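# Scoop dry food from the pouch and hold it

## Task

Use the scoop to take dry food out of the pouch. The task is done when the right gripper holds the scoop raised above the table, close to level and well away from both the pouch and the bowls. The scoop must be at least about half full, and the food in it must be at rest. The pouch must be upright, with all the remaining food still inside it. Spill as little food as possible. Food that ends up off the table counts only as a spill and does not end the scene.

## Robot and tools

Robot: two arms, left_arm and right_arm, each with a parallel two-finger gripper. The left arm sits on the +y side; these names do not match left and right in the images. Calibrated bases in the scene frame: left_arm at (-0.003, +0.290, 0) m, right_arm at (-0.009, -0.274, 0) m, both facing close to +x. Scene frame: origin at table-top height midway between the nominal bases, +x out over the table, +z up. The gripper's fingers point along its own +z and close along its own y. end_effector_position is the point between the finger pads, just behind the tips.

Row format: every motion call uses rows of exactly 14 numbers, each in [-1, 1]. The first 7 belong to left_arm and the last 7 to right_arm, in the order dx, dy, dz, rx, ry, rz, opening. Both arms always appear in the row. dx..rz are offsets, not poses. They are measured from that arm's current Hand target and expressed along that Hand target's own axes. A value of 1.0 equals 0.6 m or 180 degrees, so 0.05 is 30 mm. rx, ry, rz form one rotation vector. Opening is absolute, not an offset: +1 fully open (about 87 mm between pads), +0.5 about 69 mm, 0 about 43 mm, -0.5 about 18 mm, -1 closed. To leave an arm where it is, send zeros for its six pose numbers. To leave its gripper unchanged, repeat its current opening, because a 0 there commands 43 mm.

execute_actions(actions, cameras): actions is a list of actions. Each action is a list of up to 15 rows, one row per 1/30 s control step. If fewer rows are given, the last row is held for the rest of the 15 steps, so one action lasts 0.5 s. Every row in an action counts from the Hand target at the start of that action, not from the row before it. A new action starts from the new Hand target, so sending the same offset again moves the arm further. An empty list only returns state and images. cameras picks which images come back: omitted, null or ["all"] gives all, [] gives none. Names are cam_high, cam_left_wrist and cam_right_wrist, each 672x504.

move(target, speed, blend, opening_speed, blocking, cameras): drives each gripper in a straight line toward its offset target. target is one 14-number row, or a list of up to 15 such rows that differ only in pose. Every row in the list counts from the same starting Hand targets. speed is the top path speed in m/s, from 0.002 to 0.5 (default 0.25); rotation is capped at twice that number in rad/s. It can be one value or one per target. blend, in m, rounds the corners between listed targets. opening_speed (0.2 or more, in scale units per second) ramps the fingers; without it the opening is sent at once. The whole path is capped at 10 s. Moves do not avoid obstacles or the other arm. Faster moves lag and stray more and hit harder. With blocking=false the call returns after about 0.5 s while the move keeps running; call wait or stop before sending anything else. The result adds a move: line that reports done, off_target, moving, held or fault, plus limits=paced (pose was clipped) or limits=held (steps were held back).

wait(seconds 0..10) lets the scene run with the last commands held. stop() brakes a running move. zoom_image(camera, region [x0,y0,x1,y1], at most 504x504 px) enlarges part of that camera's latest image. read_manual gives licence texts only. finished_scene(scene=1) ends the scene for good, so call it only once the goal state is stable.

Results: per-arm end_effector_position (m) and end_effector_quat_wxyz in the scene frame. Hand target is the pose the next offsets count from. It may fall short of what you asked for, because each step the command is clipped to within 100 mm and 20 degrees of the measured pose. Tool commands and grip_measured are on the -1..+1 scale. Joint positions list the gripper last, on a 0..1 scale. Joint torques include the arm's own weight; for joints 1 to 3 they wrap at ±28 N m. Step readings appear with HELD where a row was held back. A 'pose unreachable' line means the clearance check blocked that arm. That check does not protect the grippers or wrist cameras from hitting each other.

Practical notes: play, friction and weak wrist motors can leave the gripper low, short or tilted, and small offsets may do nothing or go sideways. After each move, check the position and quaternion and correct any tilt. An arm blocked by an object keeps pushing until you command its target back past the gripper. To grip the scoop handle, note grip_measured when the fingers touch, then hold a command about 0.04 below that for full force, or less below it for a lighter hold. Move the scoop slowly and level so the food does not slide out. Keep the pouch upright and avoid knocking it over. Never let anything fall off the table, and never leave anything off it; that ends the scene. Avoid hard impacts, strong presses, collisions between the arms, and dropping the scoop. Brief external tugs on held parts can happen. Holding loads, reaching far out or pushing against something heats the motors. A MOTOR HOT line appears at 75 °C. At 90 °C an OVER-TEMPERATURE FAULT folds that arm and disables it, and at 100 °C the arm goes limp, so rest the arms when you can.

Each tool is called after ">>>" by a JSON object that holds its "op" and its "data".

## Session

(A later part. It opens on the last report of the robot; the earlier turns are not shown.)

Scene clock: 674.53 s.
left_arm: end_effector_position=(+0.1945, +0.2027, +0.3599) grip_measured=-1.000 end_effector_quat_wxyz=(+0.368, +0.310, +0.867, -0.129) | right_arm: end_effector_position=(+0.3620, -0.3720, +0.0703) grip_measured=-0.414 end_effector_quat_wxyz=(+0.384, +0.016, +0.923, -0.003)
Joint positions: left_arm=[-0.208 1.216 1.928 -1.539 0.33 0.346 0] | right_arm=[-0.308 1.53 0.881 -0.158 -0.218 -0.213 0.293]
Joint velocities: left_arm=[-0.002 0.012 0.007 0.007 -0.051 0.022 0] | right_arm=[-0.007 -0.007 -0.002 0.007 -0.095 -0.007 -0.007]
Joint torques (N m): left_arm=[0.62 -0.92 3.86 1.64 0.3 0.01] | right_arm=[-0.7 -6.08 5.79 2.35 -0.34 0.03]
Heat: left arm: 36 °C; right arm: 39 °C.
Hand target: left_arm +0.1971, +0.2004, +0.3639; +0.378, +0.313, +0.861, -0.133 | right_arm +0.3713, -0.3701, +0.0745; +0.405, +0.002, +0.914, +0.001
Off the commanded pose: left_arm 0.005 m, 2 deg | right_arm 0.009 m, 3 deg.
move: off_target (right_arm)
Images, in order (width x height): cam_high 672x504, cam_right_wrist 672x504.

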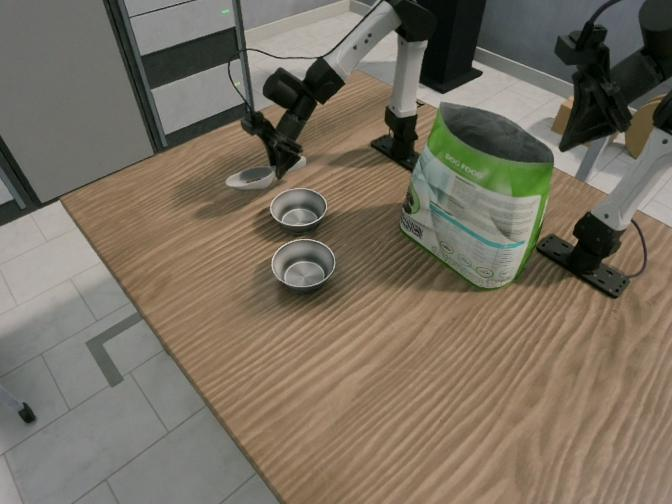

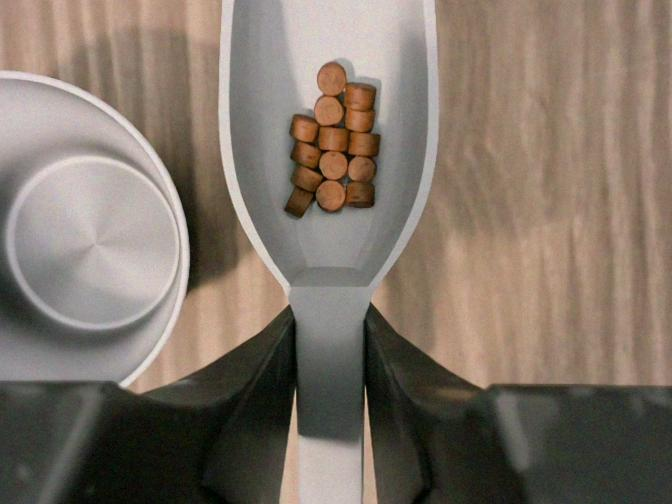

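>>> {"op": "move", "data": {"target": [0,0,0,0,0,0,-1, 0.047,-0.0133,0.0426,0,-0.0139,0,-0.5], "speed": 0.06, "cameras": ["cam_high"]}}

>>> {"op": "zoom_image", "data": {"camera": "cam_high", "region": [200, 120, 340, 225]}}

Scene clock: 676.70 s.
left_arm: end_effector_position=(+0.1945, +0.2027, +0.3599) grip_measured=-1.000 end_effector_quat_wxyz=(+0.368, +0.310, +0.867, -0.129) | right_arm: end_effector_position=(+0.3652, -0.3733, +0.0313) grip_measured=-0.414 end_effector_quat_wxyz=(+0.404, +0.009, +0.915, +0.002)
Joint positions: left_arm=[-0.208 1.216 1.928 -1.539 0.33 0.346 0] | right_arm=[-0.323 1.611 0.756 0.084 -0.253 -0.223 0.293]
Joint velocities: left_arm=[0.007 -0.002 -0.007 -0.066 -0.022 -0.066 0] | right_arm=[-0.002 -0.002 -0.007 -0.037 0.007 0.007 0.001]
Joint torques (N m): left_arm=[0.58 -1.01 3.85 1.64 0.3 0.02] | right_arm=[-0.84 -6.17 5.22 2.4 -0.36 0.04]
Heat: left arm: 36 °C; right arm: 39 °C.
Hand target: left_arm +0.1971, +0.2004, +0.3639; +0.378, +0.313, +0.861, -0.133 | right_arm +0.3720, -0.3781, +0.0363; +0.425, +0.002, +0.905, +0.001
Off the commanded pose: left_arm 0.005 m, 2 deg | right_arm 0.009 m, 3 deg.
move: off_target (right_arm)
Images, in order (width x height): cam_high 672x504.

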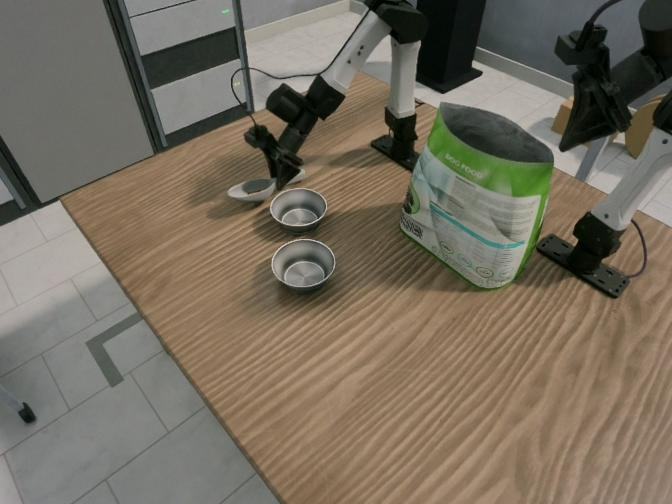

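Scaled by 3.600 from the camera's 672x504 image, which has a finer 960x720 frame.

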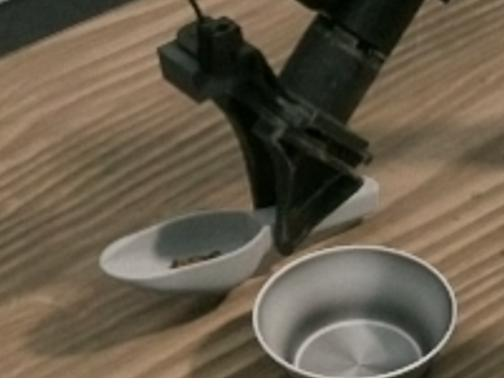

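>>> {"op": "move", "data": {"target": [0,0,0,0,0,0,-1, 0.0192,0,0.016,0,0,0,-0.5], "speed": 0.04, "cameras": ["cam_high"]}}

>>> {"op": "zoom_image", "data": {"camera": "cam_high", "region": [200, 120, 340, 225]}}

Scene clock: 678.20 s.
left_arm: end_effector_position=(+0.1945, +0.2027, +0.3599) grip_measured=-1.000 end_effector_quat_wxyz=(+0.368, +0.310, +0.867, -0.129) | right_arm: end_effector_position=(+0.3666, -0.3735, +0.0181) grip_measured=-0.414 end_effector_quat_wxyz=(+0.406, +0.008, +0.914, +0.002)
Joint positions: left_arm=[-0.208 1.216 1.928 -1.539 0.33 0.346 0] | right_arm=[-0.323 1.651 0.73 0.154 -0.255 -0.223 0.293]
Joint velocities: left_arm=[-0.002 -0.017 0.012 -0.007 -0.007 -0.007 0] | right_arm=[-0.017 -0.002 0.002 -0.051 0.007 0.051 -0.012]
Joint torques (N m): left_arm=[0.59 -0.92 3.82 1.65 0.29 -0.01] | right_arm=[-0.81 -6.05 4.81 2.42 -0.34 0.04]
Heat: left arm: 36 °C; right arm: 39 °C.
Hand target: left_arm +0.1971, +0.2004, +0.3639; +0.378, +0.313, +0.861, -0.133 | right_arm +0.3723, -0.3782, +0.0212; +0.425, +0.002, +0.905, +0.001
Off the commanded pose: left_arm 0.005 m, 2 deg | right_arm 0.008 m, 3 deg.
move: off_target (right_arm)
Images, in order (width x height): cam_high 672x504.

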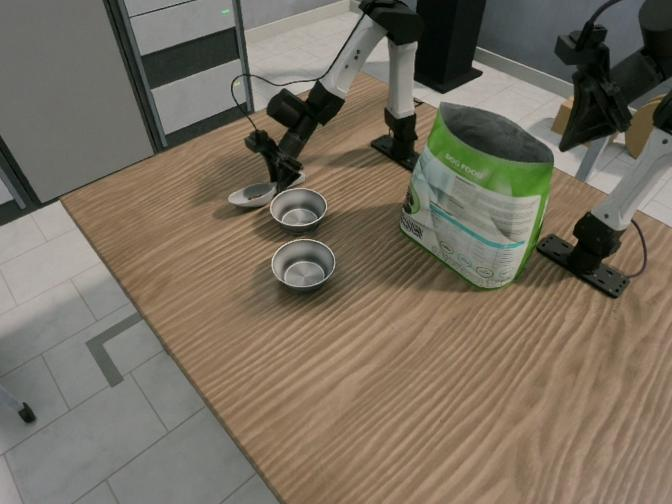

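Scaled by 3.600 from the camera's 672x504 image, which has a finer 960x720 frame.

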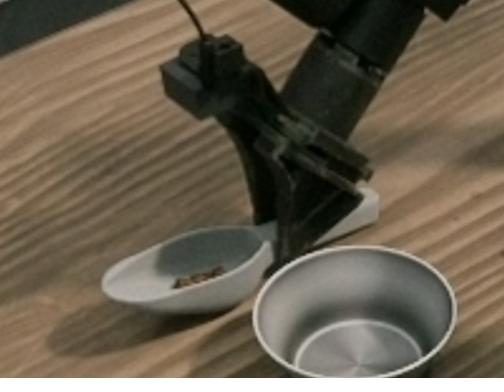

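>>> {"op": "move", "data": {"target": [0,0,0,0,0,0,-1, 0.0051,0,0.0043,0,0,0,-0.3], "speed": 0.04, "opening_speed": 0.25, "cameras": []}}

>>> {"op": "move", "data": {"target": [0,0,0,0,0,0,-1, -0.004,0,-0.003,0,-0.137,0,-0.3], "speed": 0.12, "cameras": ["cam_right_wrist"]}}

Scene clock: 680.10 s.
left_arm: end_effector_position=(+0.1945, +0.2027, +0.3599) grip_measured=-1.000 end_effector_quat_wxyz=(+0.368, +0.310, +0.867, -0.129) | right_arm: end_effector_position=(+0.3691, -0.3742, +0.0164) grip_measured=-0.300 end_effector_quat_wxyz=(+0.412, +0.007, +0.911, +0.001)
Joint positions: left_arm=[-0.208 1.216 1.928 -1.539 0.33 0.346 0] | right_arm=[-0.323 1.662 0.723 0.187 -0.256 -0.223 0.35]
Joint velocities: left_arm=[-0.012 -0.002 -0.002 -0.007 0.022 0.037 0] | right_arm=[-0.012 -0.002 -0.017 -0.081 -0.022 -0.037 -0.006]
Joint torques (N m): left_arm=[0.61 -0.88 3.79 1.64 0.28 0] | right_arm=[-0.83 -5.93 4.72 2.29 -0.32 0.04]
Heat: left arm: 36 °C; right arm: 39 °C.
Hand target: left_arm +0.1971, +0.2004, +0.3639; +0.378, +0.313, +0.861, -0.133 | right_arm +0.3724, -0.3782, +0.0172; +0.425, +0.002, +0.905, +0.001
Off the commanded pose: left_arm 0.005 m, 2 deg | right_arm 0.005 m, 2 deg.
move: done
No camera images: "cameras" was empty.

Scene clock: 682.80 s.
left_arm: end_effector_position=(+0.1945, +0.2027, +0.3599) grip_measured=-1.000 end_effector_quat_wxyz=(+0.368, +0.310, +0.867, -0.129) | right_arm: end_effector_position=(+0.3751, -0.3768, +0.0178) grip_measured=-0.300 end_effector_quat_wxyz=(+0.603, +0.004, +0.798, +0.001)
Joint positions: left_arm=[-0.208 1.216 1.928 -1.539 0.33 0.346 0] | right_arm=[-0.398 1.861 0.382 1.176 -0.405 -0.114 0.35]
Joint velocities: left_arm=[0.007 -0.007 0.002 -0.007 -0.037 0.037 0] | right_arm=[-0.007 -0.002 -0.017 -0.022 0.066 -0.037 -0.001]
Joint torques (N m): left_arm=[0.61 -0.91 3.88 1.65 0.3 0.01] | right_arm=[-0.81 -5.35 2.69 2.44 -0.23 0.2]
Heat: left arm: 36 °C; right arm: 39 °C.
Hand target: left_arm +0.1971, +0.2004, +0.3639; +0.378, +0.313, +0.861, -0.133 | right_arm +0.3738, -0.3787, +0.0192; +0.609, +0.003, +0.793, +0.003
Off the commanded pose: left_arm 0.005 m, 2 deg | right_arm 0.004 m, 1 deg.
move: done
Images, in order (width x height): cam_right_wrist 672x504.

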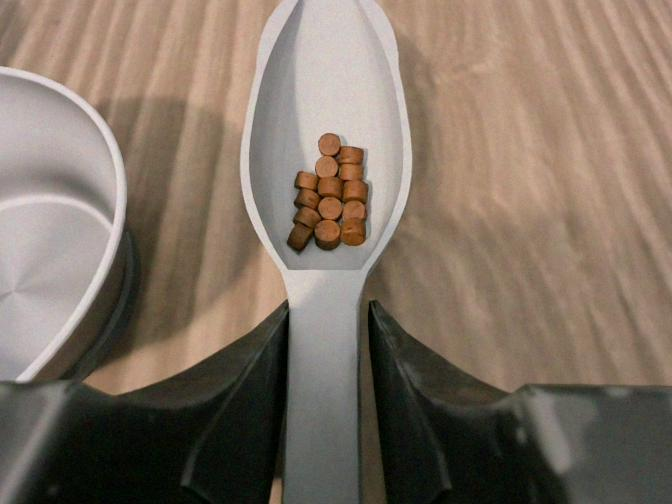

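>>> {"op": "move", "data": {"target": [0,0,0,0,0,0,-1,0,0,0,0,0,0,-0.5], "opening_speed": 0.3, "cameras": ["cam_right_wrist"]}}

Scene clock: 686.50 s.
left_arm: end_effector_position=(+0.1945, +0.2027, +0.3599) grip_measured=-1.000 end_effector_quat_wxyz=(+0.368, +0.310, +0.867, -0.129) | right_arm: end_effector_position=(+0.3752, -0.3766, +0.0179) grip_measured=-0.406 end_effector_quat_wxyz=(+0.603, +0.003, +0.798, +0.002)
Joint positions: left_arm=[-0.208 1.216 1.928 -1.539 0.33 0.346 0] | right_arm=[-0.398 1.861 0.382 1.176 -0.407 -0.116 0.297]
Joint velocities: left_arm=[-0.002 0.017 -0.007 -0.022 -0.037 0.11 0] | right_arm=[0.002 0.002 -0.012 -0.007 -0.007 0.081 -0.004]
Joint torques (N m): left_arm=[0.69 -0.96 3.81 1.63 0.29 -0.01] | right_arm=[-0.83 -5.35 2.67 2.44 -0.22 0.2]
Heat: left arm: 36 °C; right arm: 39 °C.
Hand target: left_arm +0.1971, +0.2004, +0.3639; +0.378, +0.313, +0.861, -0.133 | right_arm +0.3738, -0.3787, +0.0192; +0.609, +0.003, +0.793, +0.003
Off the commanded pose: left_arm 0.005 m, 2 deg | right_arm 0.003 m, 1 deg.
move: done
Images, in order (width x height): cam_right_wrist 672x504.

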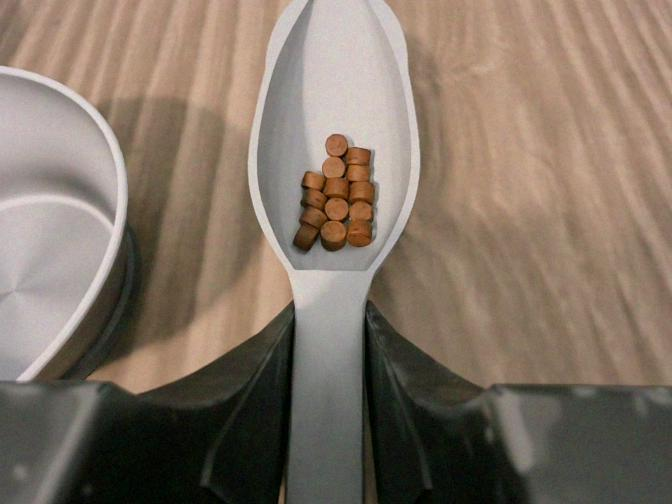

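>>> {"op": "move", "data": {"target": [0,0,0,0,0,0,-1,-0.129,0,-0.034,0,0,0,-0.5], "speed": 0.1, "cameras": ["cam_right_wrist"]}}

>>> {"op": "move", "data": {"target": [0,0,0,0,0,0,-1,-0.2263,0.1322,-0.0847,0,0.017,0,-0.5], "speed": 0.14, "cameras": []}}

>>> {"op": "move", "data": {"target": [[0,0,0,0,0,0,-1,-0.1025,0.1843,-0.1682,-0.1470,0.0109,-0.0505,-0.5],[0,0,0,0,0,0,-1,-0.1118,0.3010,-0.3288,-0.3037,0.0152,-0.1074,-0.5],[0,0,0,0,0,0,-1,-0.1048,0.4343,-0.4316,-0.4543,0.0178,-0.1651,-0.5]], "speed": 0.15, "blend": [0.02,0.02,0], "cameras": ["cam_left_wrist","cam_right_wrist"]}}

Scene clock: 691.53 s.
left_arm: end_effector_position=(+0.1945, +0.2027, +0.3599) grip_measured=-1.000 end_effector_quat_wxyz=(+0.368, +0.310, +0.867, -0.129) | right_arm: end_effector_position=(+0.3670, -0.3726, +0.0823) grip_measured=-0.406 end_effector_quat_wxyz=(+0.598, +0.008, +0.802, +0.006)
Joint positions: left_arm=[-0.208 1.216 1.928 -1.539 0.33 0.346 0] | right_arm=[-0.398 1.474 0.434 0.724 -0.407 -0.108 0.297]
Joint velocities: left_arm=[-0.002 -0.002 0.002 0.022 -0.037 -0.037 0] | right_arm=[-0.007 -0.002 0.002 0.037 0.022 0.037 -0.007]
Joint torques (N m): left_arm=[0.64 -0.94 3.79 1.64 0.3 0] | right_arm=[-0.9 -7.2 8.73 1.7 -0.23 0.13]
Heat: left arm: 36 °C; right arm: 38 °C.
Hand target: left_arm +0.1971, +0.2004, +0.3639; +0.378, +0.313, +0.861, -0.133 | right_arm +0.3730, -0.3784, +0.0996; +0.609, +0.003, +0.793, +0.003
Off the commanded pose: left_arm 0.005 m, 2 deg | right_arm 0.020 m, 2 deg.
move: off_target (right_arm)
Images, in order (width x height): cam_right_wrist 672x504.

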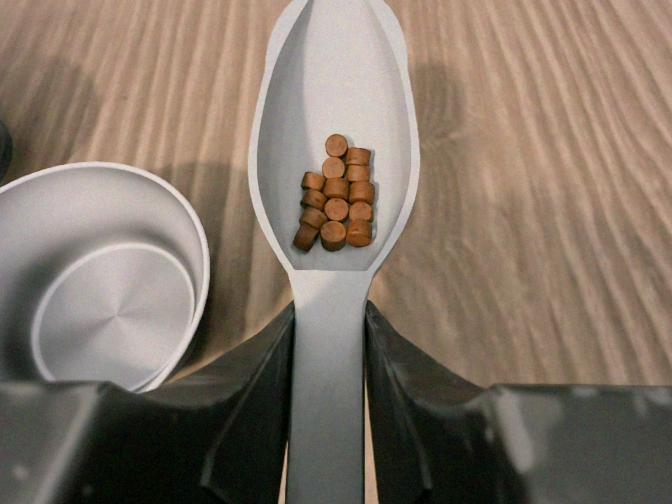

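Scene clock: 693.90 s.
left_arm: end_effector_position=(+0.1945, +0.2027, +0.3599) grip_measured=-1.000 end_effector_quat_wxyz=(+0.368, +0.310, +0.867, -0.129) | right_arm: end_effector_position=(+0.3561, -0.2981, +0.2260) grip_measured=-0.406 end_effector_quat_wxyz=(+0.579, +0.000, +0.816, +0.008)
Joint positions: left_arm=[-0.208 1.216 1.928 -1.539 0.33 0.346 0] | right_arm=[-0.098 1.066 0.839 -0.112 -0.13 -0.032 0.297]
Joint velocities: left_arm=[0.002 -0.012 -0.007 -0.007 -0.007 0.007 0] | right_arm=[-0.002 -0.017 -0.002 -0.007 -0.066 -0.051 -0.001]
Joint torques (N m): left_arm=[0.65 -0.9 3.81 1.64 0.28 0] | right_arm=[0.46 -4.01 11.04 1.74 0.14 0.2]
Heat: left arm: 36 °C; right arm: 39 °C.
Hand target: left_arm +0.1971, +0.2004, +0.3639; +0.378, +0.313, +0.861, -0.133 | right_arm +0.3558, -0.2996, +0.2442; +0.588, +0.003, +0.809, +0.003
Off the commanded pose: left_arm 0.005 m, 2 deg | right_arm 0.019 m, 1 deg.
move: off_target (right_arm)
No camera images: "cameras" was empty.

Scene clock: 699.67 s.
left_arm: end_effector_position=(+0.1945, +0.2027, +0.3599) grip_measured=-1.000 end_effector_quat_wxyz=(+0.368, +0.310, +0.867, -0.129) | right_arm: end_effector_position=(+0.1365, -0.0441, +0.3733) grip_measured=-0.406 end_effector_quat_wxyz=(-0.405, +0.559, -0.618, -0.376)
Joint positions: left_arm=[-0.208 1.216 1.928 -1.539 0.33 0.346 0] | right_arm=[0.597 1.14 1.634 -1.1 -0.816 -0.455 0.297]
Joint velocities: left_arm=[0.002 -0.002 -0.012 -0.007 -0.007 -0.007 0] | right_arm=[0.002 0.002 -0.022 0.037 -0.066 -0.007 -0.001]
Joint torques (N m): left_arm=[0.62 -0.94 3.81 1.65 0.29 0] | right_arm=[0.49 -1.52 8.57 1.38 -0.58 0.01]
Heat: left arm: 36 °C; right arm: 40 °C.
Hand target: left_arm +0.1971, +0.2004, +0.3639; +0.378, +0.313, +0.861, -0.133 | right_arm +0.1259, -0.0442, +0.3834; +0.405, -0.569, +0.603, +0.386
Off the commanded pose: left_arm 0.005 m, 2 deg | right_arm 0.015 m, 3 deg.
move: off_target (right_arm)
Images, in order (width x height): cam_left_wrist 672x504, cam_right_wrist 672x504.

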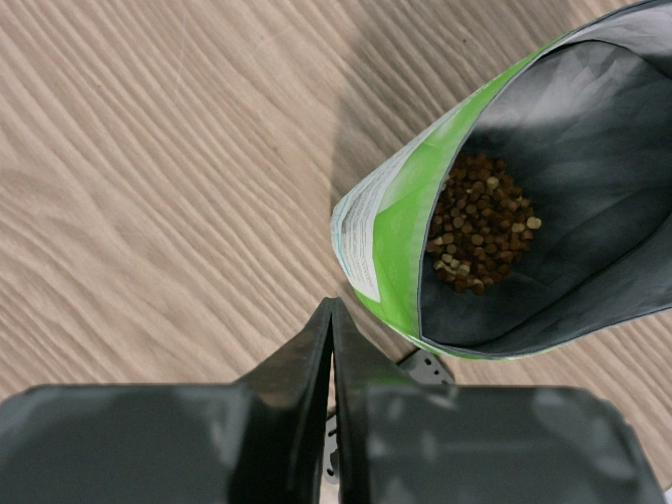

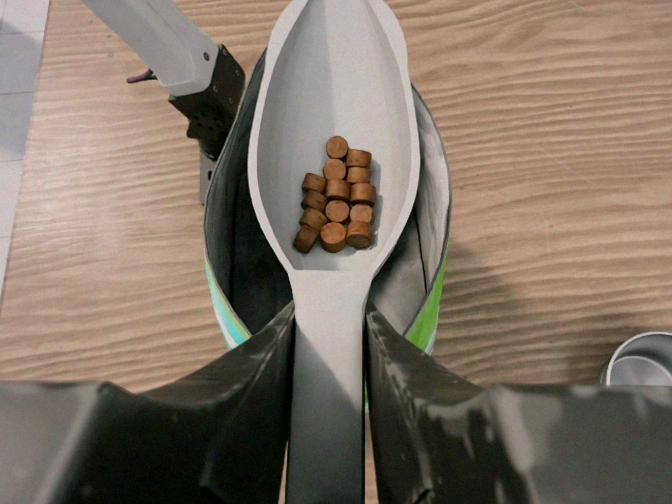

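>>> {"op": "move", "data": {"target": [[0,0,0,0,0,0,-1,0.0522,-0.008,0.0489,0,0.1278,0,-0.5],[0,0,0,0,0,0,-1,0.1353,-0.018,0.1097,0,0.2111,0,-0.5],[0,0,0,0,0,0,-1,0.1810,-0.024,0.1302,0,0.2722,0,-0.5]], "speed": 0.12, "blend": [0.02,0.02,0], "cameras": ["cam_left_wrist","cam_right_wrist"]}}

Scene clock: 705.43 s.
left_arm: end_effector_position=(+0.1945, +0.2027, +0.3599) grip_measured=-1.000 end_effector_quat_wxyz=(+0.368, +0.310, +0.867, -0.129) | right_arm: end_effector_position=(+0.1452, -0.0131, +0.2484) grip_measured=-0.406 end_effector_quat_wxyz=(-0.116, +0.677, -0.717, -0.117)
Joint positions: left_arm=[-0.208 1.216 1.928 -1.539 0.33 0.346 0] | right_arm=[1.031 1.674 1.942 -1.553 -0.169 -0.484 0.297]
Joint velocities: left_arm=[-0.007 0.002 -0.012 -0.022 -0.007 0.007 0] | right_arm=[0.007 -0.002 0.007 0.007 0.037 0.007 -0.023]
Joint torques (N m): left_arm=[0.62 -0.91 3.84 1.63 0.28 0.01] | right_arm=[0.49 -6.61 8.55 0.65 0.07 0.2]
Heat: left arm: 36 °C; right arm: 40 °C.
Hand target: left_arm +0.1971, +0.2004, +0.3639; +0.378, +0.313, +0.861, -0.133 | right_arm +0.1435, -0.0141, +0.2562; -0.122, +0.679, -0.716, -0.112
Off the commanded pose: left_arm 0.005 m, 2 deg | right_arm 0.006 m, 0 deg.
move: done
Images, in order (width x height): cam_left_wrist 672x504, cam_right_wrist 672x504.

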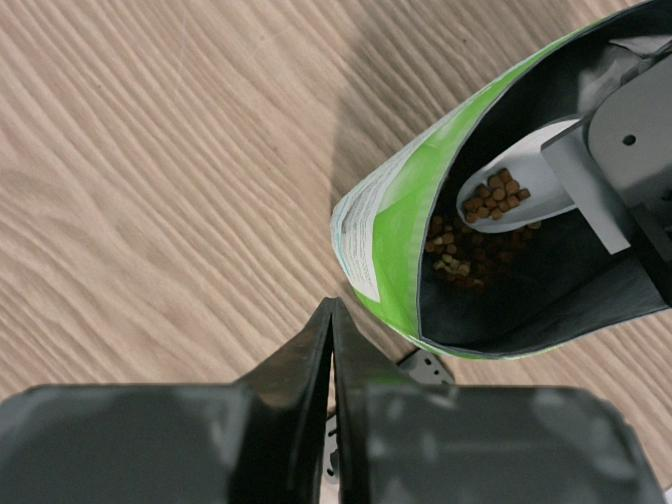

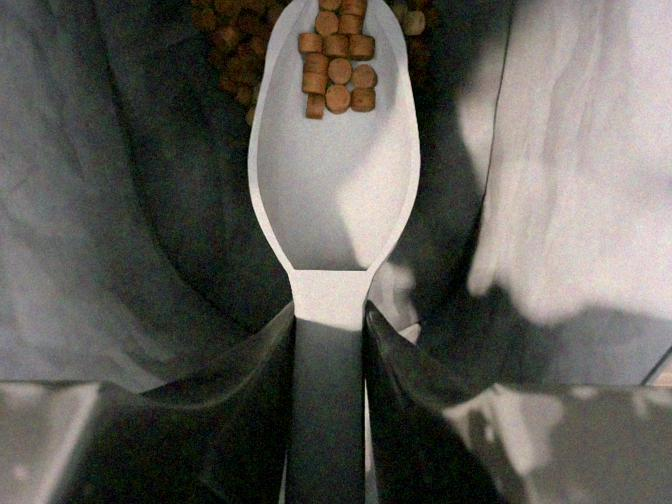

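>>> {"op": "move", "data": {"target": [[0,0,0,0,0,0,-1,0.0207,-0.0046,0.0352,0,0.0444,0,-0.5],[0,0,0,0,0,0,-1,0.0017,-0.006,0.0981,0,0.05,0,-0.5]], "speed": 0.08, "blend": [0.005,0], "cameras": ["cam_left_wrist","cam_right_wrist"]}}

Scene clock: 708.27 s.
left_arm: end_effector_position=(+0.1945, +0.2027, +0.3599) grip_measured=-1.000 end_effector_quat_wxyz=(+0.368, +0.310, +0.867, -0.129) | right_arm: end_effector_position=(+0.1405, -0.0029, +0.2068) grip_measured=-0.408 end_effector_quat_wxyz=(-0.053, +0.687, -0.722, -0.062)
Joint positions: left_arm=[-0.208 1.216 1.928 -1.539 0.33 0.346 0] | right_arm=[1.103 1.784 1.902 -1.55 -0.086 -0.438 0.296]
Joint velocities: left_arm=[-0.017 -0.002 0.012 -0.022 -0.022 -0.022 0] | right_arm=[-0.017 -0.002 0.007 -0.081 -0.007 0.022 -0.015]
Joint torques (N m): left_arm=[0.66 -0.95 3.79 1.65 0.29 0] | right_arm=[0.34 -6.82 4.57 1.17 0.13 0.18]
Heat: left arm: 36 °C; right arm: 40 °C.
Hand target: left_arm +0.1971, +0.2004, +0.3639; +0.378, +0.313, +0.861, -0.133 | right_arm +0.1485, +0.0048, +0.2011; -0.066, +0.686, -0.722, -0.058
Off the commanded pose: left_arm 0.005 m, 2 deg | right_arm 0.012 m, 2 deg.
move: off_target (right_arm)
Images, in order (width x height): cam_left_wrist 672x504, cam_right_wrist 672x504.

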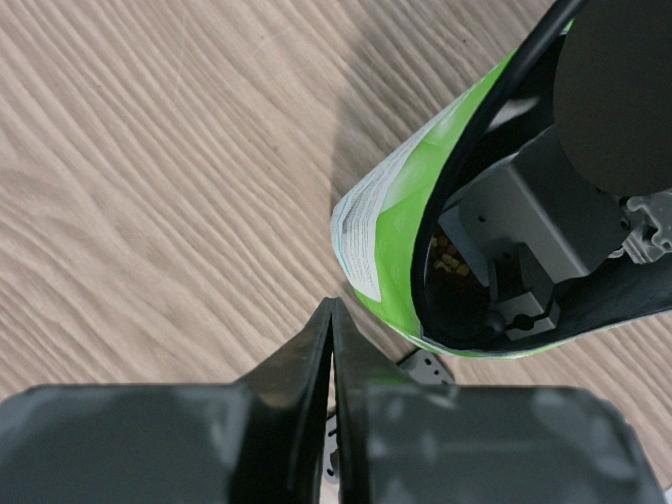

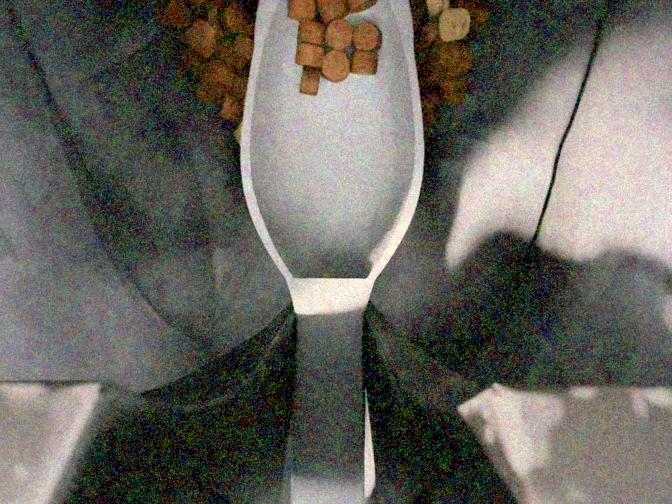

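>>> {"op": "move", "data": {"target": [[0,0,0,0,0,0,-1,-0.0257,-0.0027,0.02,0,-0.0272,0,-0.5],[0,0,0,0,0,0,-1,-0.0448,-0.0017,0.0267,0,-0.055,0,-0.5]], "speed": 0.06, "blend": [0.005,0], "cameras": ["cam_left_wrist","cam_right_wrist"]}}

Scene clock: 712.17 s.
left_arm: end_effector_position=(+0.1945, +0.2027, +0.3599) grip_measured=-1.000 end_effector_quat_wxyz=(+0.368, +0.310, +0.867, -0.129) | right_arm: end_effector_position=(+0.1403, +0.0084, +0.1863) grip_measured=-0.410 end_effector_quat_wxyz=(-0.071, +0.685, -0.719, -0.091)
Joint positions: left_arm=[-0.208 1.216 1.928 -1.539 0.33 0.346 0] | right_arm=[1.097 1.743 1.766 -1.403 -0.129 -0.44 0.295]
Joint velocities: left_arm=[0.012 0.007 0.007 0.022 -0.022 -0.037 0] | right_arm=[0.027 -0.002 -0.007 0.007 0.007 0.022 -0.001]
Joint torques (N m): left_arm=[0.62 -0.88 3.79 1.64 0.29 0.01] | right_arm=[-0.17 -9.37 4.82 2.17 -0.26 0.21]
Heat: left arm: 36 °C; right arm: 40 °C.
Hand target: left_arm +0.1971, +0.2004, +0.3639; +0.378, +0.313, +0.861, -0.133 | right_arm +0.1509, +0.0342, +0.1899; -0.127, +0.678, -0.715, -0.118
Off the commanded pose: left_arm 0.005 m, 2 deg | right_arm 0.028 m, 7 deg.
move: off_target (right_arm)
Images, in order (width x height): cam_left_wrist 672x504, cam_right_wrist 672x504.

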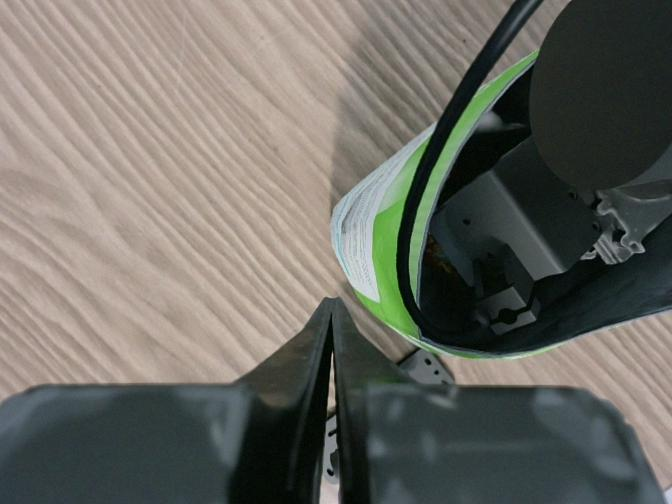

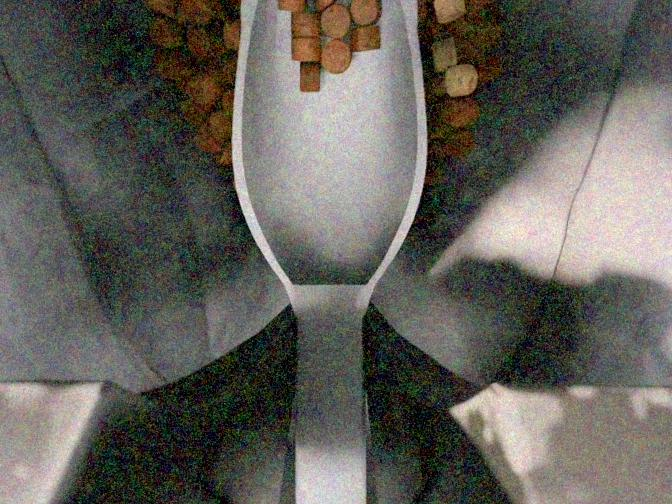

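>>> {"op": "move", "data": {"target": [[0,0,0,0,0,0,-1,0.0082,-0.0004,0.0022,0,-0.0222,0,-0.5],[0,0,0,0,0,0,-1,0.0082,-0.0004,0.0022,0,-0.05,0,-0.5]], "speed": 0.06, "blend": [0.005,0], "cameras": ["cam_left_wrist","cam_right_wrist"]}}

Scene clock: 715.47 s.
left_arm: end_effector_position=(+0.1945, +0.2027, +0.3599) grip_measured=-1.000 end_effector_quat_wxyz=(+0.368, +0.310, +0.867, -0.129) | right_arm: end_effector_position=(+0.1398, +0.0047, +0.1770) grip_measured=-0.410 end_effector_quat_wxyz=(-0.123, +0.671, -0.717, -0.141)
Joint positions: left_arm=[-0.208 1.216 1.928 -1.539 0.33 0.346 0] | right_arm=[1.053 1.591 1.543 -1.205 -0.203 -0.446 0.295]
Joint velocities: left_arm=[0.002 -0.012 0.007 0.022 -0.037 -0.022 0] | right_arm=[0.002 -0.002 -0.002 -0.007 0.022 -0.007 0.001]
Joint torques (N m): left_arm=[0.57 -0.95 3.82 1.64 0.29 0] | right_arm=[-0.81 -8.8 5.31 2.42 -0.39 0.07]
Heat: left arm: 36 °C; right arm: 39 °C.
Hand target: left_arm +0.1971, +0.2004, +0.3639; +0.378, +0.313, +0.861, -0.133 | right_arm +0.1509, +0.0303, +0.1864; -0.182, +0.666, -0.703, -0.171
Off the commanded pose: left_arm 0.005 m, 2 deg | right_arm 0.029 m, 8 deg.
move: off_target (right_arm)
Images, in order (width x height): cam_left_wrist 672x504, cam_right_wrist 672x504.

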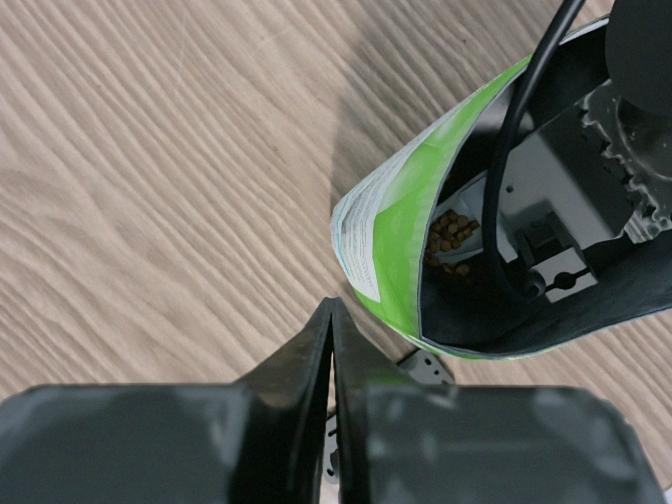

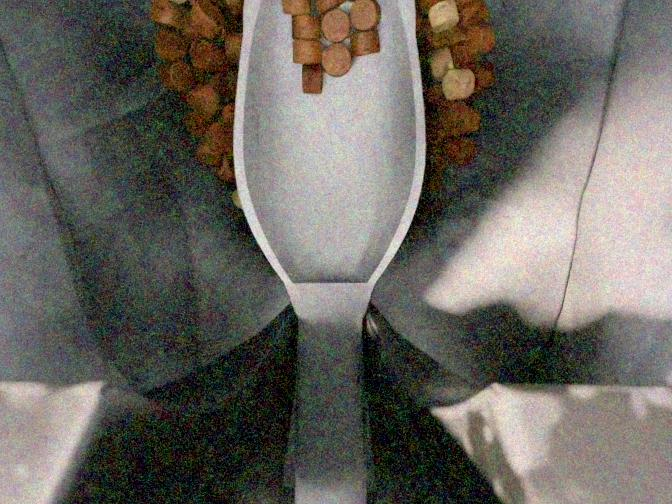

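>>> {"op": "zoom_image", "data": {"camera": "cam_left_wrist", "region": [400, 170, 560, 320]}}

>>> {"op": "zoom_image", "data": {"camera": "cam_right_wrist", "region": [120, 0, 520, 300]}}

Scaled by 3.150 from the camera's 672x504 image, which has a finer 960x720 frame.

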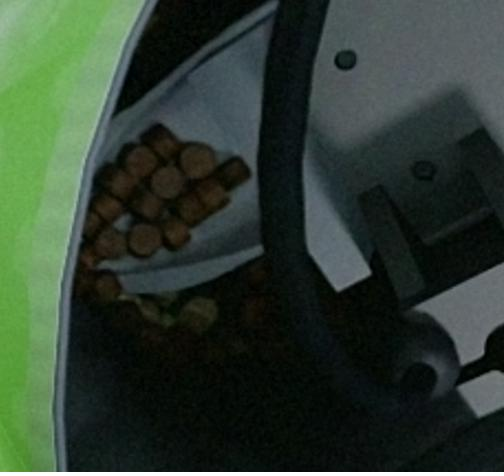

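Scaled by 1.260 from the camera's 672x504 image, which has a finer 960x720 frame.

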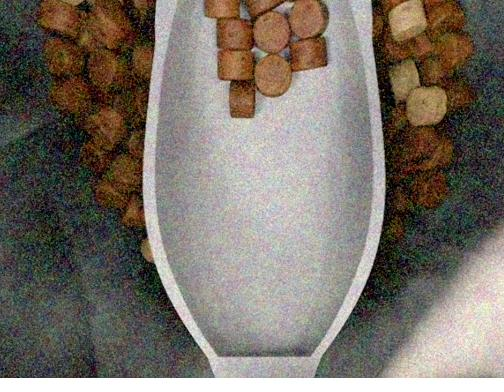

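>>> {"op": "move", "data": {"target": [0,0,0,0,0,0,-1,-0.0016,-0.0333,0.0009,0,0,0,-0.5], "speed": 0.06, "cameras": ["cam_left_wrist","cam_right_wrist"]}}

Scene clock: 720.17 s.
left_arm: end_effector_position=(+0.1945, +0.2027, +0.3599) grip_measured=-1.000 end_effector_quat_wxyz=(+0.368, +0.310, +0.867, -0.129) | right_arm: end_effector_position=(+0.1464, +0.0054, +0.1765) grip_measured=-0.410 end_effector_quat_wxyz=(-0.123, +0.675, -0.710, -0.160)
Joint positions: left_arm=[-0.208 1.216 1.928 -1.539 0.33 0.346 0] | right_arm=[1.013 1.597 1.543 -1.195 -0.255 -0.493 0.295]
Joint velocities: left_arm=[-0.002 -0.022 0.007 -0.007 -0.022 0.007 0] | right_arm=[-0.012 -0.002 0.002 0.066 -0.007 -0.007 -0.001]
Joint torques (N m): left_arm=[0.65 -1.01 3.78 1.64 0.3 0] | right_arm=[-1.06 -5.42 8.94 2.2 -0.19 0.05]
Heat: left arm: 36 °C; right arm: 39 °C.
Hand target: left_arm +0.1971, +0.2004, +0.3639; +0.378, +0.313, +0.861, -0.133 | right_arm +0.1707, +0.0306, +0.1865; -0.182, +0.666, -0.703, -0.171
Off the commanded pose: left_arm 0.005 m, 2 deg | right_arm 0.036 m, 7 deg.
move: off_target (right_arm)
Images, in order (width x height): cam_left_wrist 672x504, cam_right_wrist 672x504.

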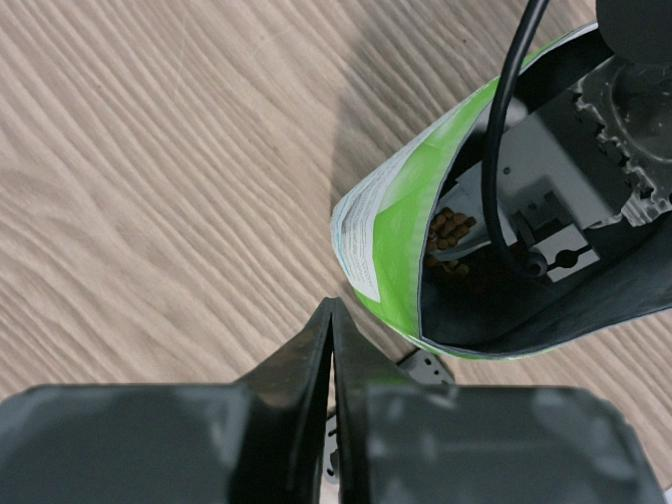

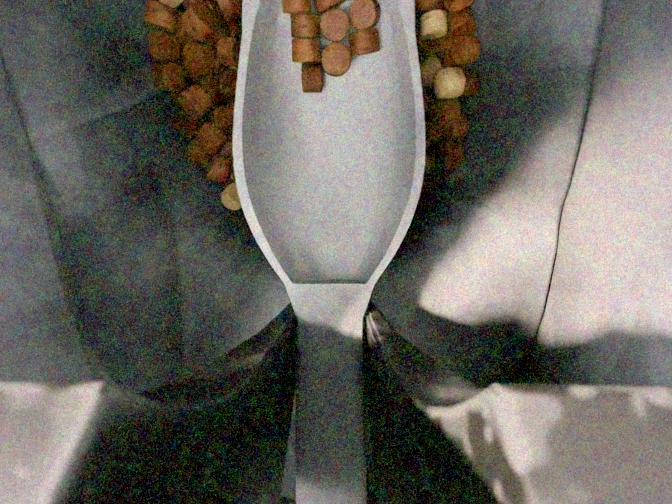

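>>> {"op": "move", "data": {"target": [0,0,0,0,0,0,-1,-0.0024,-0.05,0.0014,0,0,0,-0.5], "speed": 0.08, "cameras": ["cam_left_wrist","cam_right_wrist"]}}

Scene clock: 721.73 s.
left_arm: end_effector_position=(+0.1945, +0.2027, +0.3599) grip_measured=-1.000 end_effector_quat_wxyz=(+0.368, +0.310, +0.867, -0.129) | right_arm: end_effector_position=(+0.1687, +0.0137, +0.1758) grip_measured=-0.409 end_effector_quat_wxyz=(-0.123, +0.676, -0.705, -0.178)
Joint positions: left_arm=[-0.208 1.216 1.928 -1.539 0.33 0.346 0] | right_arm=[0.948 1.671 1.616 -1.205 -0.311 -0.558 0.296]
Joint velocities: left_arm=[-0.002 0.012 0.002 -0.022 -0.037 -0.066 0] | right_arm=[0.017 0.002 0.002 -0.007 -0.022 -0.066 -0.004]
Joint torques (N m): left_arm=[0.64 -0.9 3.82 1.66 0.3 0] | right_arm=[-1.94 -5.86 9.91 1.95 0.02 0.04]
Heat: left arm: 36 °C; right arm: 40 °C.
Hand target: left_arm +0.1971, +0.2004, +0.3639; +0.378, +0.313, +0.861, -0.133 | right_arm +0.2004, +0.0310, +0.1866; -0.182, +0.666, -0.703, -0.171
Off the commanded pose: left_arm 0.005 m, 2 deg | right_arm 0.038 m, 7 deg.
move: off_target (right_arm)
Images, in order (width x height): cam_left_wrist 672x504, cam_right_wrist 672x504.

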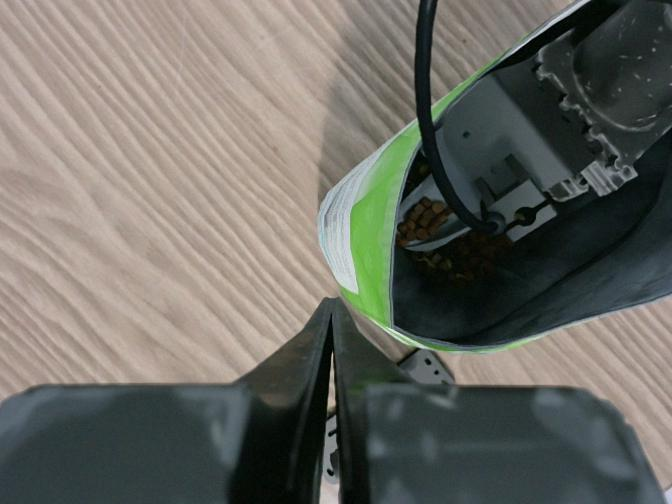

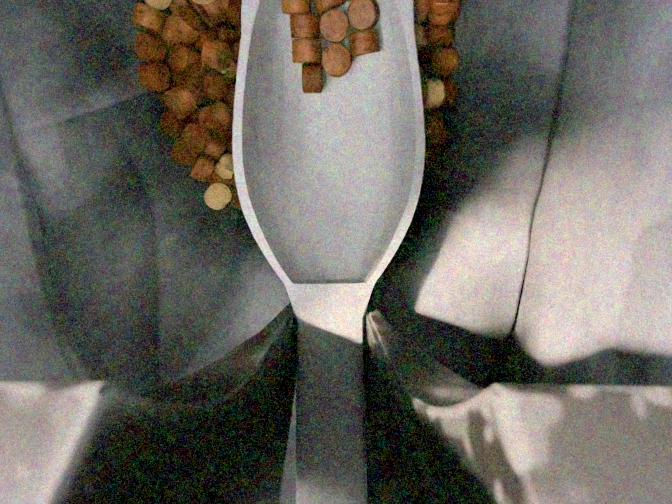

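>>> {"op": "move", "data": {"target": [[0,0,0,0,0,0,-1,-0.0145,0.0477,-0.0175,0,-0.0056,0,-0.5],[0,0,0,0,0,0,-1,-0.0512,0.0479,-0.0733,0,-0.05,0,-0.5]], "speed": 0.08, "blend": [0.008,0], "cameras": ["cam_left_wrist","cam_right_wrist"]}}

Scene clock: 728.73 s.
left_arm: end_effector_position=(+0.1945, +0.2027, +0.3599) grip_measured=-1.000 end_effector_quat_wxyz=(+0.368, +0.310, +0.867, -0.129) | right_arm: end_effector_position=(+0.1631, +0.0270, +0.2123) grip_measured=-0.410 end_effector_quat_wxyz=(-0.186, +0.658, -0.701, -0.203)
Joint positions: left_arm=[-0.208 1.216 1.928 -1.539 0.33 0.346 0] | right_arm=[0.973 1.591 1.64 -1.156 -0.321 -0.486 0.295]
Joint velocities: left_arm=[0.007 -0.012 0.002 -0.007 0.022 -0.066 0] | right_arm=[-0.007 -0.002 0.007 -0.022 -0.022 -0.007 -0.007]
Joint torques (N m): left_arm=[0.66 -0.96 3.79 1.65 0.29 0] | right_arm=[-0.98 -9.84 9.62 1.76 -0.45 0.2]
Heat: left arm: 36 °C; right arm: 40 °C.
Hand target: left_arm +0.1971, +0.2004, +0.3639; +0.378, +0.313, +0.861, -0.133 | right_arm +0.1718, +0.0373, +0.2394; -0.236, +0.650, -0.687, -0.223
Off the commanded pose: left_arm 0.005 m, 2 deg | right_arm 0.031 m, 6 deg.
move: off_target (right_arm)
Images, in order (width x height): cam_left_wrist 672x504, cam_right_wrist 672x504.

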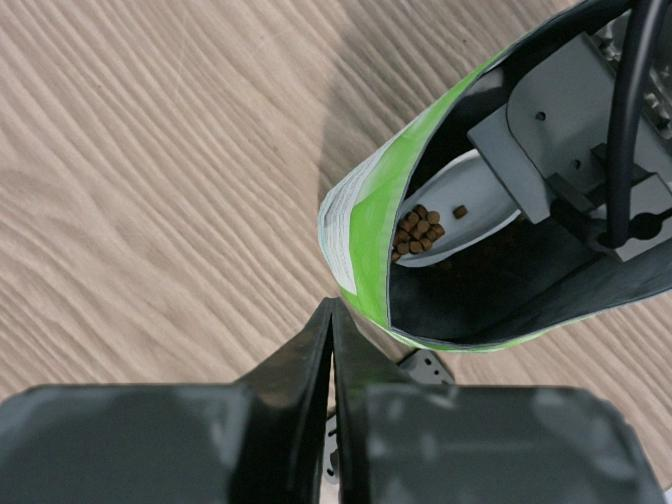

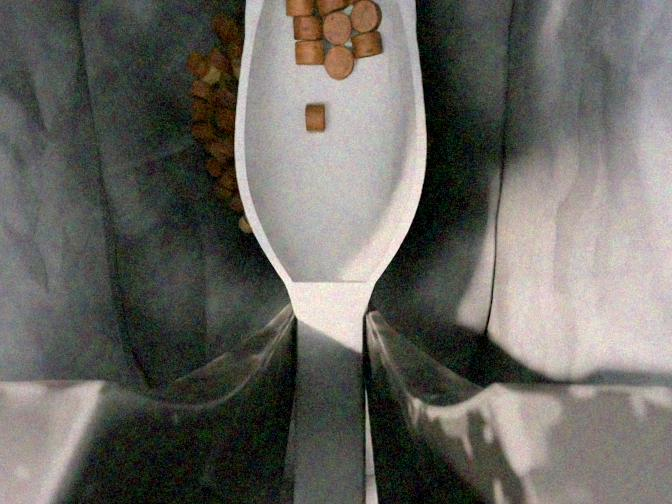

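>>> {"op": "move", "data": {"target": [[0,0,0,0,0,0,-1,-0.0523,0.0057,-0.0873,0,-0.0333,0,-0.5],[0,0,0,0,0,0,-1,-0.0573,0.0312,-0.2313,0,-0.0667,0,-0.5]], "speed": 0.12, "blend": [0.02,0], "cameras": ["cam_high","cam_left_wrist","cam_right_wrist"]}}

Scene clock: 736.40 s.
left_arm: end_effector_position=(+0.1945, +0.2027, +0.3599) grip_measured=-1.000 end_effector_quat_wxyz=(+0.368, +0.310, +0.867, -0.129) | right_arm: end_effector_position=(+0.1591, -0.0174, +0.3559) grip_measured=-0.410 end_effector_quat_wxyz=(-0.298, +0.617, -0.673, -0.279)
Joint positions: left_arm=[-0.208 1.216 1.928 -1.539 0.33 0.346 0] | right_arm=[0.792 1.504 2.08 -1.453 -0.52 -0.527 0.295]
Joint velocities: left_arm=[0.012 0.002 0.007 0.051 -0.037 0.037 0] | right_arm=[0.002 -0.002 -0.002 -0.022 0.051 -0.081 -0.012]
Joint torques (N m): left_arm=[0.61 -0.94 3.79 1.63 0.31 0] | right_arm=[-0.79 -5.93 7.87 1.23 -0.56 0.03]
Heat: left arm: 36 °C; right arm: 41 °C.
Hand target: left_arm +0.1971, +0.2004, +0.3639; +0.378, +0.313, +0.861, -0.133 | right_arm +0.1490, -0.0211, +0.3684; -0.306, +0.623, -0.659, -0.291
Off the commanded pose: left_arm 0.005 m, 2 deg | right_arm 0.017 m, 2 deg.
move: off_target (right_arm)

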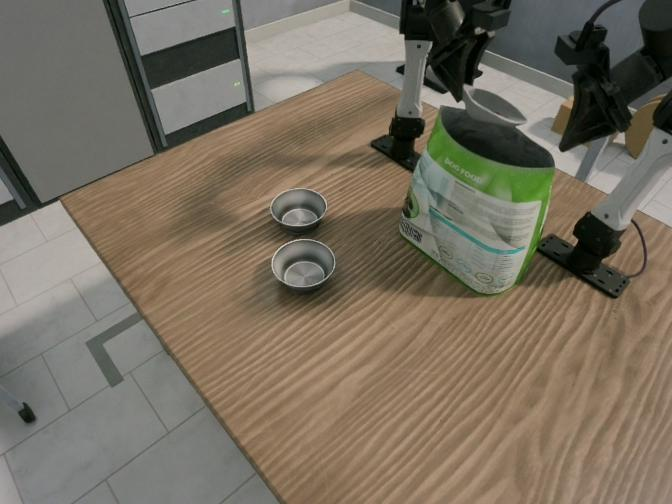

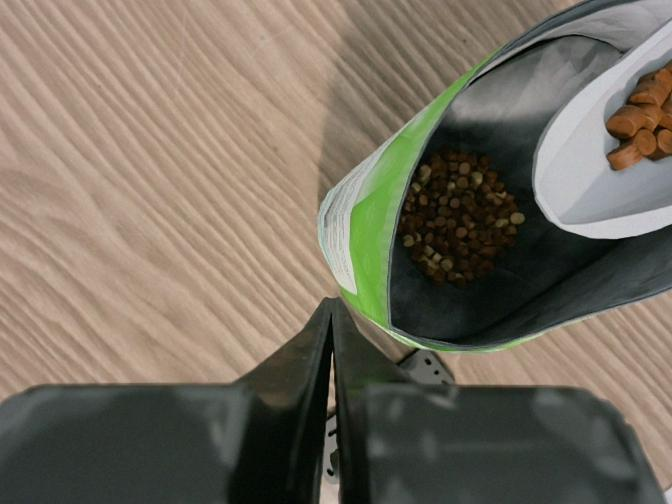

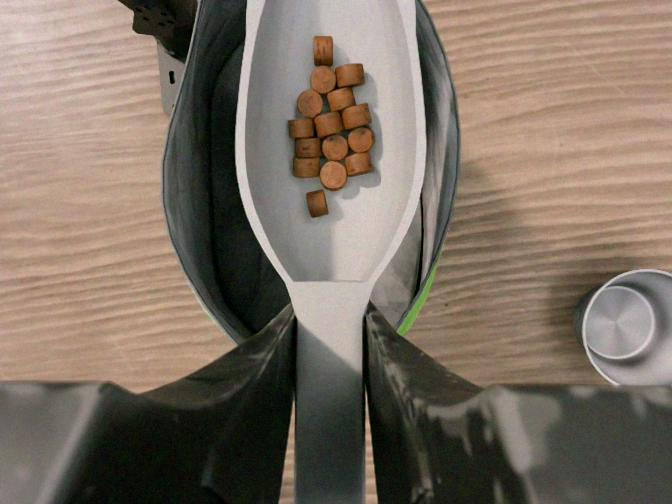

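>>> {"op": "zoom_image", "data": {"camera": "cam_left_wrist", "region": [320, 0, 672, 370]}}

Scaled by 1.362 from the camera's 672x504 image, which has a finer 960x720 frame.

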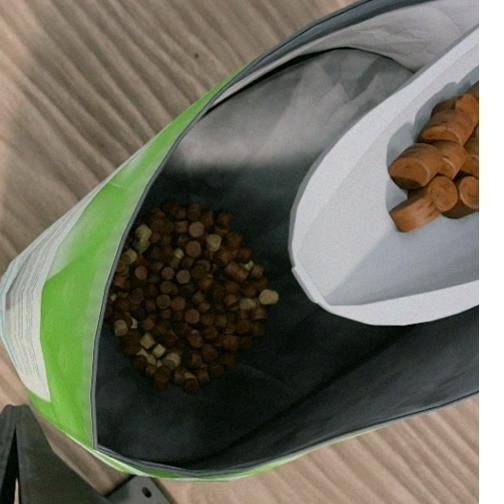

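>>> {"op": "move", "data": {"target": [0,0,0,0,0,0,-1,0.1137,-0.0774,-0.1147,0.1329,-0.0652,0.0896,-0.5], "speed": 0.15, "cameras": ["cam_high","cam_left_wrist","cam_right_wrist"]}}

Scene clock: 748.17 s.
left_arm: end_effector_position=(+0.1945, +0.2027, +0.3599) grip_measured=-1.000 end_effector_quat_wxyz=(+0.368, +0.310, +0.867, -0.129) | right_arm: end_effector_position=(+0.1884, -0.1233, +0.3480) grip_measured=-0.410 end_effector_quat_wxyz=(+0.424, -0.409, +0.771, +0.242)
Joint positions: left_arm=[-0.208 1.216 1.928 -1.539 0.33 0.346 0] | right_arm=[0.341 1.085 1.609 -1.198 -0.575 -0.378 0.295]
Joint velocities: left_arm=[0.012 0.017 -0.007 0.066 -0.007 0.007 0] | right_arm=[-0.012 -0.017 0.002 -0.037 0.022 -0.007 -0.004]
Joint torques (N m): left_arm=[0.62 -0.95 3.84 1.65 0.29 0] | right_arm=[-0.79 -2.43 4.53 2.42 -0.51 0.2]
Heat: left arm: 37 °C; right arm: 41 °C.
Hand target: left_arm +0.1971, +0.2004, +0.3639; +0.378, +0.313, +0.861, -0.133 | right_arm +0.1902, -0.1174, +0.3592; +0.449, -0.415, +0.750, +0.251
Off the commanded pose: left_arm 0.005 m, 2 deg | right_arm 0.013 m, 4 deg.
move: off_target (right_arm)

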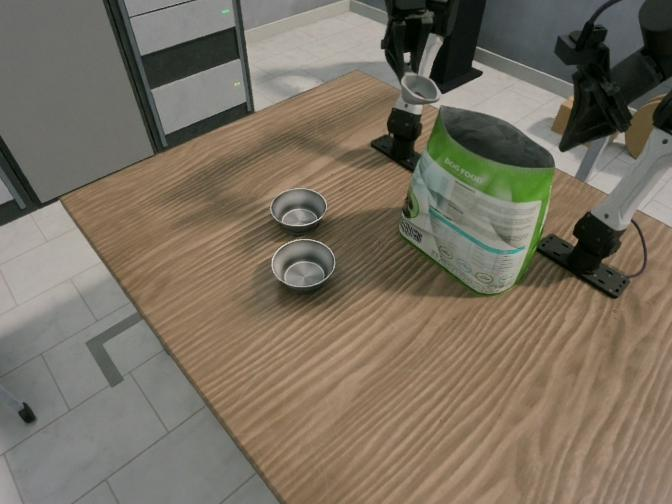

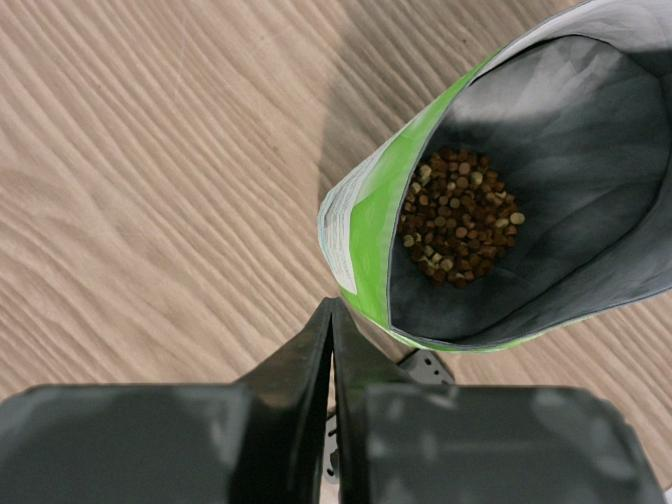

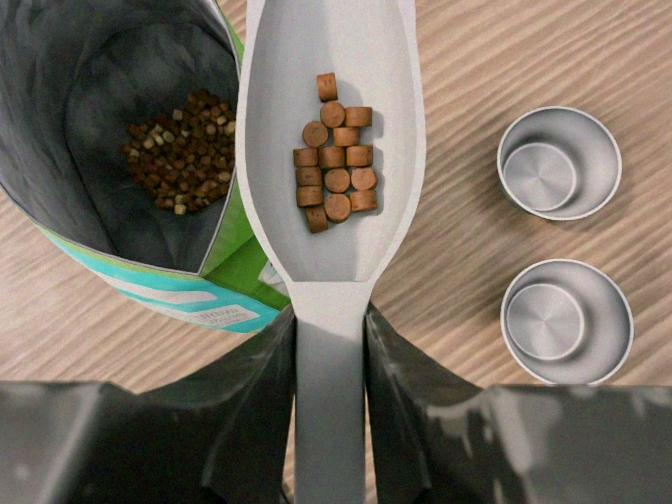

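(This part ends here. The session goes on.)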